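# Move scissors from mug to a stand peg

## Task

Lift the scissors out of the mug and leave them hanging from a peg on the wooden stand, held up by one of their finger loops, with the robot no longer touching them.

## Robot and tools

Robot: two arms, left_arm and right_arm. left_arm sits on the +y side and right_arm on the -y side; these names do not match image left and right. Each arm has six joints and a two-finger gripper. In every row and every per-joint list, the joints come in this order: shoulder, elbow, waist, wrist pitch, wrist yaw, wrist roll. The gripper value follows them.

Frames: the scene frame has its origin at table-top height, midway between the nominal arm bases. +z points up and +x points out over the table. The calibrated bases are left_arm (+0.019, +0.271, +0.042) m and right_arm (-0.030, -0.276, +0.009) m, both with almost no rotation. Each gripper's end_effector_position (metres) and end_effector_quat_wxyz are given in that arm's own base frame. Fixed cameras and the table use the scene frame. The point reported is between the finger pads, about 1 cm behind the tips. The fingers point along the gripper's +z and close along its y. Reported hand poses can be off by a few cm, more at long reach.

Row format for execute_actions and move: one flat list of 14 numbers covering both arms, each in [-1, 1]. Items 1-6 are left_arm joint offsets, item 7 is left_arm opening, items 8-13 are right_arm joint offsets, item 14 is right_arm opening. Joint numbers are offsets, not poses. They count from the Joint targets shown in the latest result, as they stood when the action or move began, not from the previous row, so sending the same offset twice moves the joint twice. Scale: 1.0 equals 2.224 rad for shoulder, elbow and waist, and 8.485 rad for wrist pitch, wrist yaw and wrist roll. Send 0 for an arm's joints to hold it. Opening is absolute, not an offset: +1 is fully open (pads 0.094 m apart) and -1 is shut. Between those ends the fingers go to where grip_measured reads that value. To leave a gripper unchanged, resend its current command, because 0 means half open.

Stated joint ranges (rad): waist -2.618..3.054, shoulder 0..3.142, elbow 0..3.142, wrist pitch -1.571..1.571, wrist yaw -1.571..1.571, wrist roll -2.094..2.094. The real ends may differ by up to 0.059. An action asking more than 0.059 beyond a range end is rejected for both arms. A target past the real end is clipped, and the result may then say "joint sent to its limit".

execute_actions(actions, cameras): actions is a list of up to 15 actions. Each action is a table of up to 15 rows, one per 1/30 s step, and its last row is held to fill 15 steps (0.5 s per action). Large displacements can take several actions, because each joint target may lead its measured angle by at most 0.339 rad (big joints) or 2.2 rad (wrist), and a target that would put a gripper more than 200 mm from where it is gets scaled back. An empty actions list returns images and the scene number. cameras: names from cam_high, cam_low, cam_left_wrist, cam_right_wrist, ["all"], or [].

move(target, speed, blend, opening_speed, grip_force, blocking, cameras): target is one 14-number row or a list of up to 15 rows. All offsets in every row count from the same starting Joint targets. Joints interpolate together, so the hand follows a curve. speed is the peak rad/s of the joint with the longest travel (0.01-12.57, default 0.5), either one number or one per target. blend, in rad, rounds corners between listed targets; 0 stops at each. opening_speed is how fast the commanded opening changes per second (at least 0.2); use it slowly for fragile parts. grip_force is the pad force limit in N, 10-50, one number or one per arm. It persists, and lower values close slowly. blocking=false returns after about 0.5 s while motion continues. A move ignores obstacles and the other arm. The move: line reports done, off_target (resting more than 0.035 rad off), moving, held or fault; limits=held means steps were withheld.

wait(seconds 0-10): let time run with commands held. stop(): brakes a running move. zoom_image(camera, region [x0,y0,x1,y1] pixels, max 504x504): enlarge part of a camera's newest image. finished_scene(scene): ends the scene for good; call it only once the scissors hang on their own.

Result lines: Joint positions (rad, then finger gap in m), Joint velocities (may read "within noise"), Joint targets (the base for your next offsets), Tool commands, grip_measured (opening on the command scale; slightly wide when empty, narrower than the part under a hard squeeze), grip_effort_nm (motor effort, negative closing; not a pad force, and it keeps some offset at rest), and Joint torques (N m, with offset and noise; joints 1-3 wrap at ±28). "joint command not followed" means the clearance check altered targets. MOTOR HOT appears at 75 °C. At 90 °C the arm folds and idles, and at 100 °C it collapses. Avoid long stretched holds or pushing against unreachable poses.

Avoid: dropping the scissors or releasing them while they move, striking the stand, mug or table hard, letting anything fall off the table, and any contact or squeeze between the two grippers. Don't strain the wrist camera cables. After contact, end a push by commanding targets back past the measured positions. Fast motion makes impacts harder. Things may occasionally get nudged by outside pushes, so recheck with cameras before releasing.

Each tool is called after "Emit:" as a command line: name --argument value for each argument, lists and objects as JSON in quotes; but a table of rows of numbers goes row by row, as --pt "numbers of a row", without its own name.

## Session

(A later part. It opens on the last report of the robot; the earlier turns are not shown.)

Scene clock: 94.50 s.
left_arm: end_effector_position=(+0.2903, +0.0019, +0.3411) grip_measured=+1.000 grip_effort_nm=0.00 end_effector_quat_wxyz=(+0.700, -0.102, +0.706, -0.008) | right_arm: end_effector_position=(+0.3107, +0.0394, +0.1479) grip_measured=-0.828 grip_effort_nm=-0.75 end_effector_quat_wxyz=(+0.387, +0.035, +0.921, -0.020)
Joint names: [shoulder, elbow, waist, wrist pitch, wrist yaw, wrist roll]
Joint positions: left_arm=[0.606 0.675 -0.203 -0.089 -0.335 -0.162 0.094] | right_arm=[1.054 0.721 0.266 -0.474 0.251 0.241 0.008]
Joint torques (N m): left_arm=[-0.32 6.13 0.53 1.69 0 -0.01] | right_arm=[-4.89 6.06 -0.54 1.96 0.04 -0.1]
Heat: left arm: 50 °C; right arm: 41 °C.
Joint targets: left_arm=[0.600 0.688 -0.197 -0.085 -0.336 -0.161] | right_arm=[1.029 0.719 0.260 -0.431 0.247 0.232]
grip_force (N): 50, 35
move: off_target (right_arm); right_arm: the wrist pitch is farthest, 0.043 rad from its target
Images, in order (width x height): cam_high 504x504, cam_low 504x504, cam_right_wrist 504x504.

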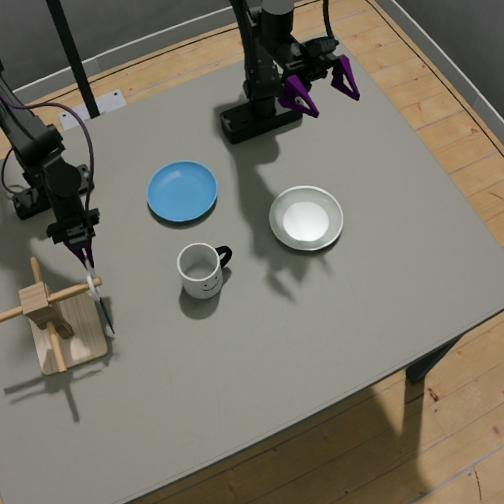

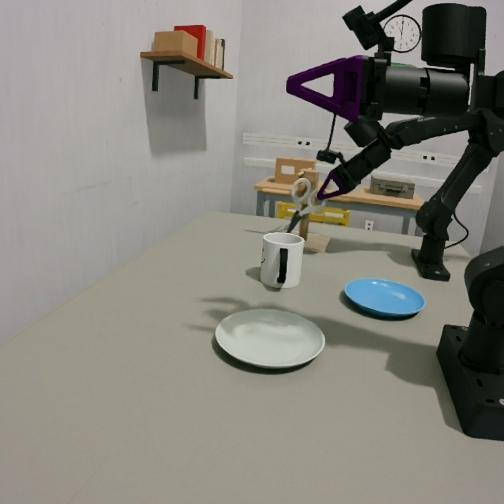

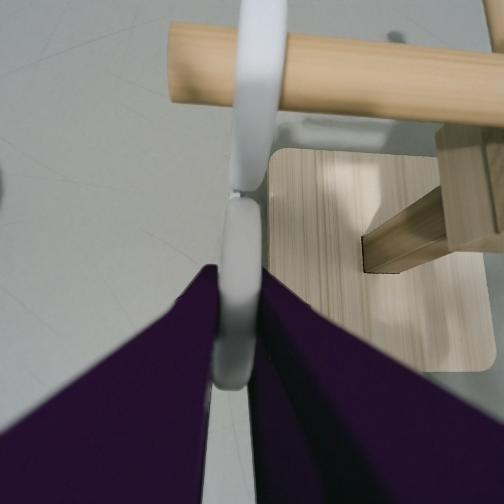

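Emit:
move --pt "0 0 0 0 0 0 1 0.0182 0 0 0 0 0 -1" --pt "0 0 0 0 0 0 1 0.0182 0 0 0 0 0 -0.1" --speed 0.08 --opening_speed 0.4 --cameras '["cam_high","cam_right_wrist","cam_low"]'

Emit:
zoom_image --camera "cam_low" --region '[260, 160, 350, 260]'

Emit:
zoom_image --camera "cam_high" --region '[50, 220, 150, 320]'

Scene clock: 100.07 s.
left_arm: end_effector_position=(+0.2903, +0.0019, +0.3411) grip_measured=+1.000 grip_effort_nm=0.00 end_effector_quat_wxyz=(+0.700, -0.102, +0.706, -0.008) | right_arm: end_effector_position=(+0.3137, +0.0403, +0.1461) grip_measured=-0.103 grip_effort_nm=0.14 end_effector_quat_wxyz=(+0.387, +0.034, +0.921, -0.020)
Joint names: [shoulder, elbow, waist, wrist pitch, wrist yaw, wrist roll]
Joint positions: left_arm=[0.606 0.675 -0.203 -0.089 -0.335 -0.162 0.094] | right_arm=[1.069 0.721 0.266 -0.459 0.25 0.24 0.042]
Joint torques (N m): left_arm=[-0.32 6.16 0.57 1.69 0 -0.02] | right_arm=[-2.91 6.05 -0.53 1.79 0.04 -0.08]
Heat: left arm: 50 °C; right arm: 41 °C.
Joint targets: left_arm=[0.600 0.688 -0.197 -0.085 -0.336 -0.161] | right_arm=[1.069 0.719 0.260 -0.431 0.247 0.232]
grip_force (N): 50, 35
move: done; target 2's new numbers were sent with right_arm's wrist pitch 0.036 rad from that target
Images, in order (width x height): cam_high 504x504, cam_low 504x504, cam_right_wrist 504x504.

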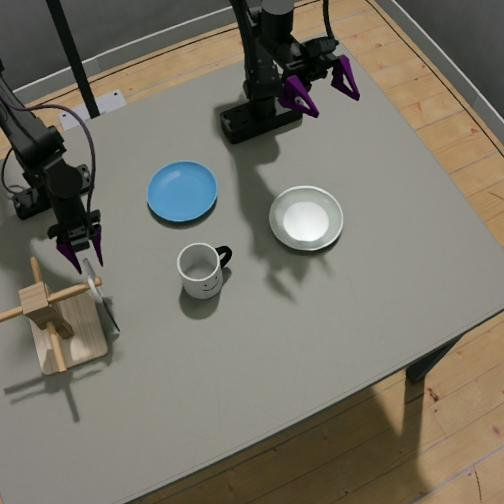

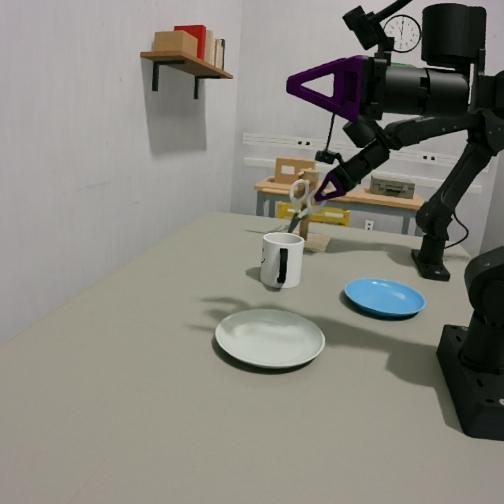

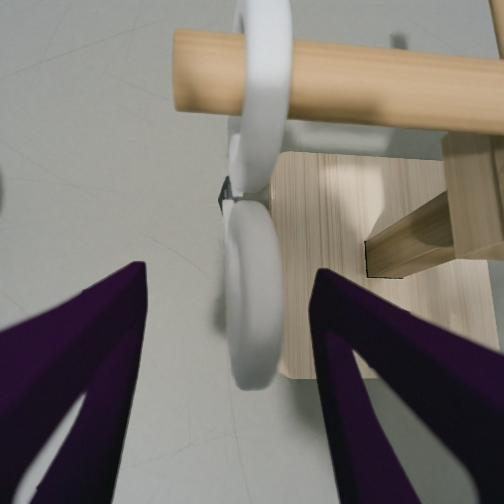

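Scaled by 5.040 from the camera's 504x504 image, which has a finer 720x720 frame.

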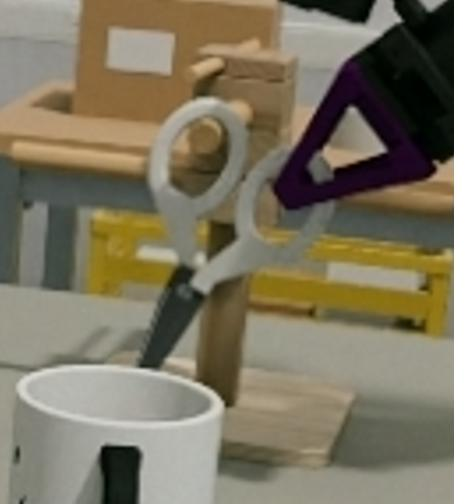

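Scaled by 5.040 from the camera's 504x504 image, which has a finer 720x720 frame.

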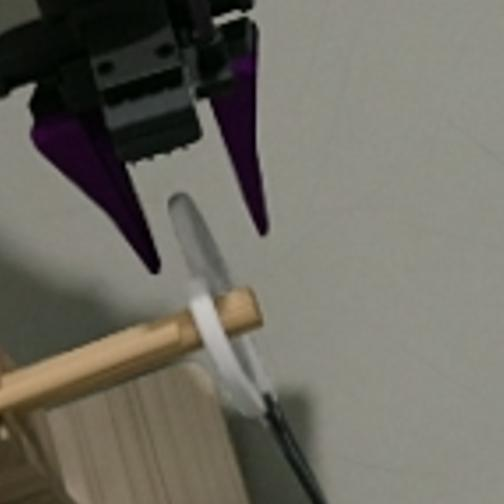

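Emit:
move --target '[0,0,0,0,0,0,1,-0.0985,0.0499,0.0517,-0.0382,0.0093,0.0104,-0.1]' --speed 0.35 --cameras '["cam_high","cam_right_wrist","cam_low"]'

Emit:
zoom_image --camera "cam_low" --region '[260, 160, 350, 260]'

Scene clock: 104.13 s.
left_arm: end_effector_position=(+0.2903, +0.0019, +0.3411) grip_measured=+1.000 grip_effort_nm=0.00 end_effector_quat_wxyz=(+0.700, -0.102, +0.706, -0.008) | right_arm: end_effector_position=(+0.2640, +0.0438, +0.1874) grip_measured=-0.103 grip_effort_nm=0.14 end_effector_quat_wxyz=(+0.392, +0.030, +0.920, -0.014)
Joint names: [shoulder, elbow, waist, wrist pitch, wrist yaw, wrist roll]
Joint positions: left_arm=[0.606 0.675 -0.203 -0.089 -0.335 -0.162 0.094] | right_arm=[0.86 0.799 0.368 -0.753 0.31 0.309 0.042]
Joint torques (N m): left_arm=[-0.31 6.15 0.55 1.68 -0.01 -0.01] | right_arm=[-1.94 8.47 0.62 1.5 0.23 0.11]
Heat: left arm: 50 °C; right arm: 41 °C.
Joint targets: left_arm=[0.600 0.688 -0.197 -0.085 -0.336 -0.161] | right_arm=[0.850 0.830 0.375 -0.755 0.325 0.320]
grip_force (N): 50, 35
move: done
Images, in order (width x height): cam_high 504x504, cam_low 504x504, cam_right_wrist 504x504.

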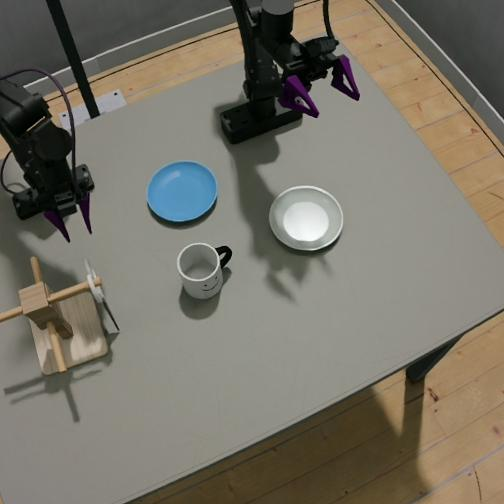

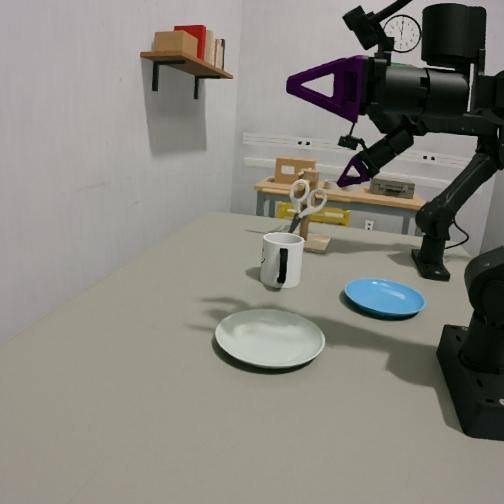

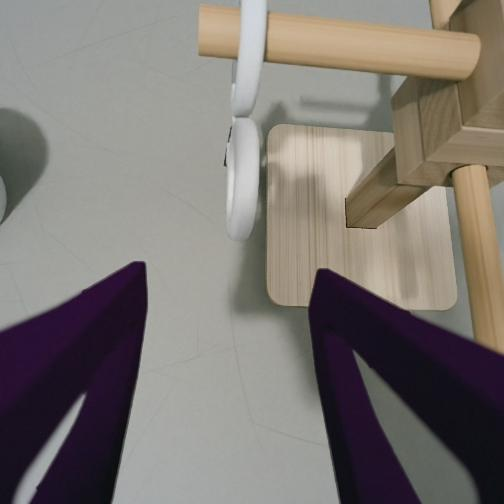

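Scaled by 5.040 from the camera's 504x504 image, which has a finer 720x720 frame.

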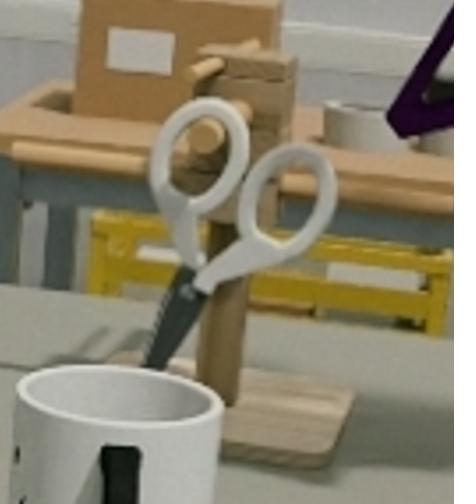

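Emit:
finished_scene --scene 2

The scene is finished: the task was done.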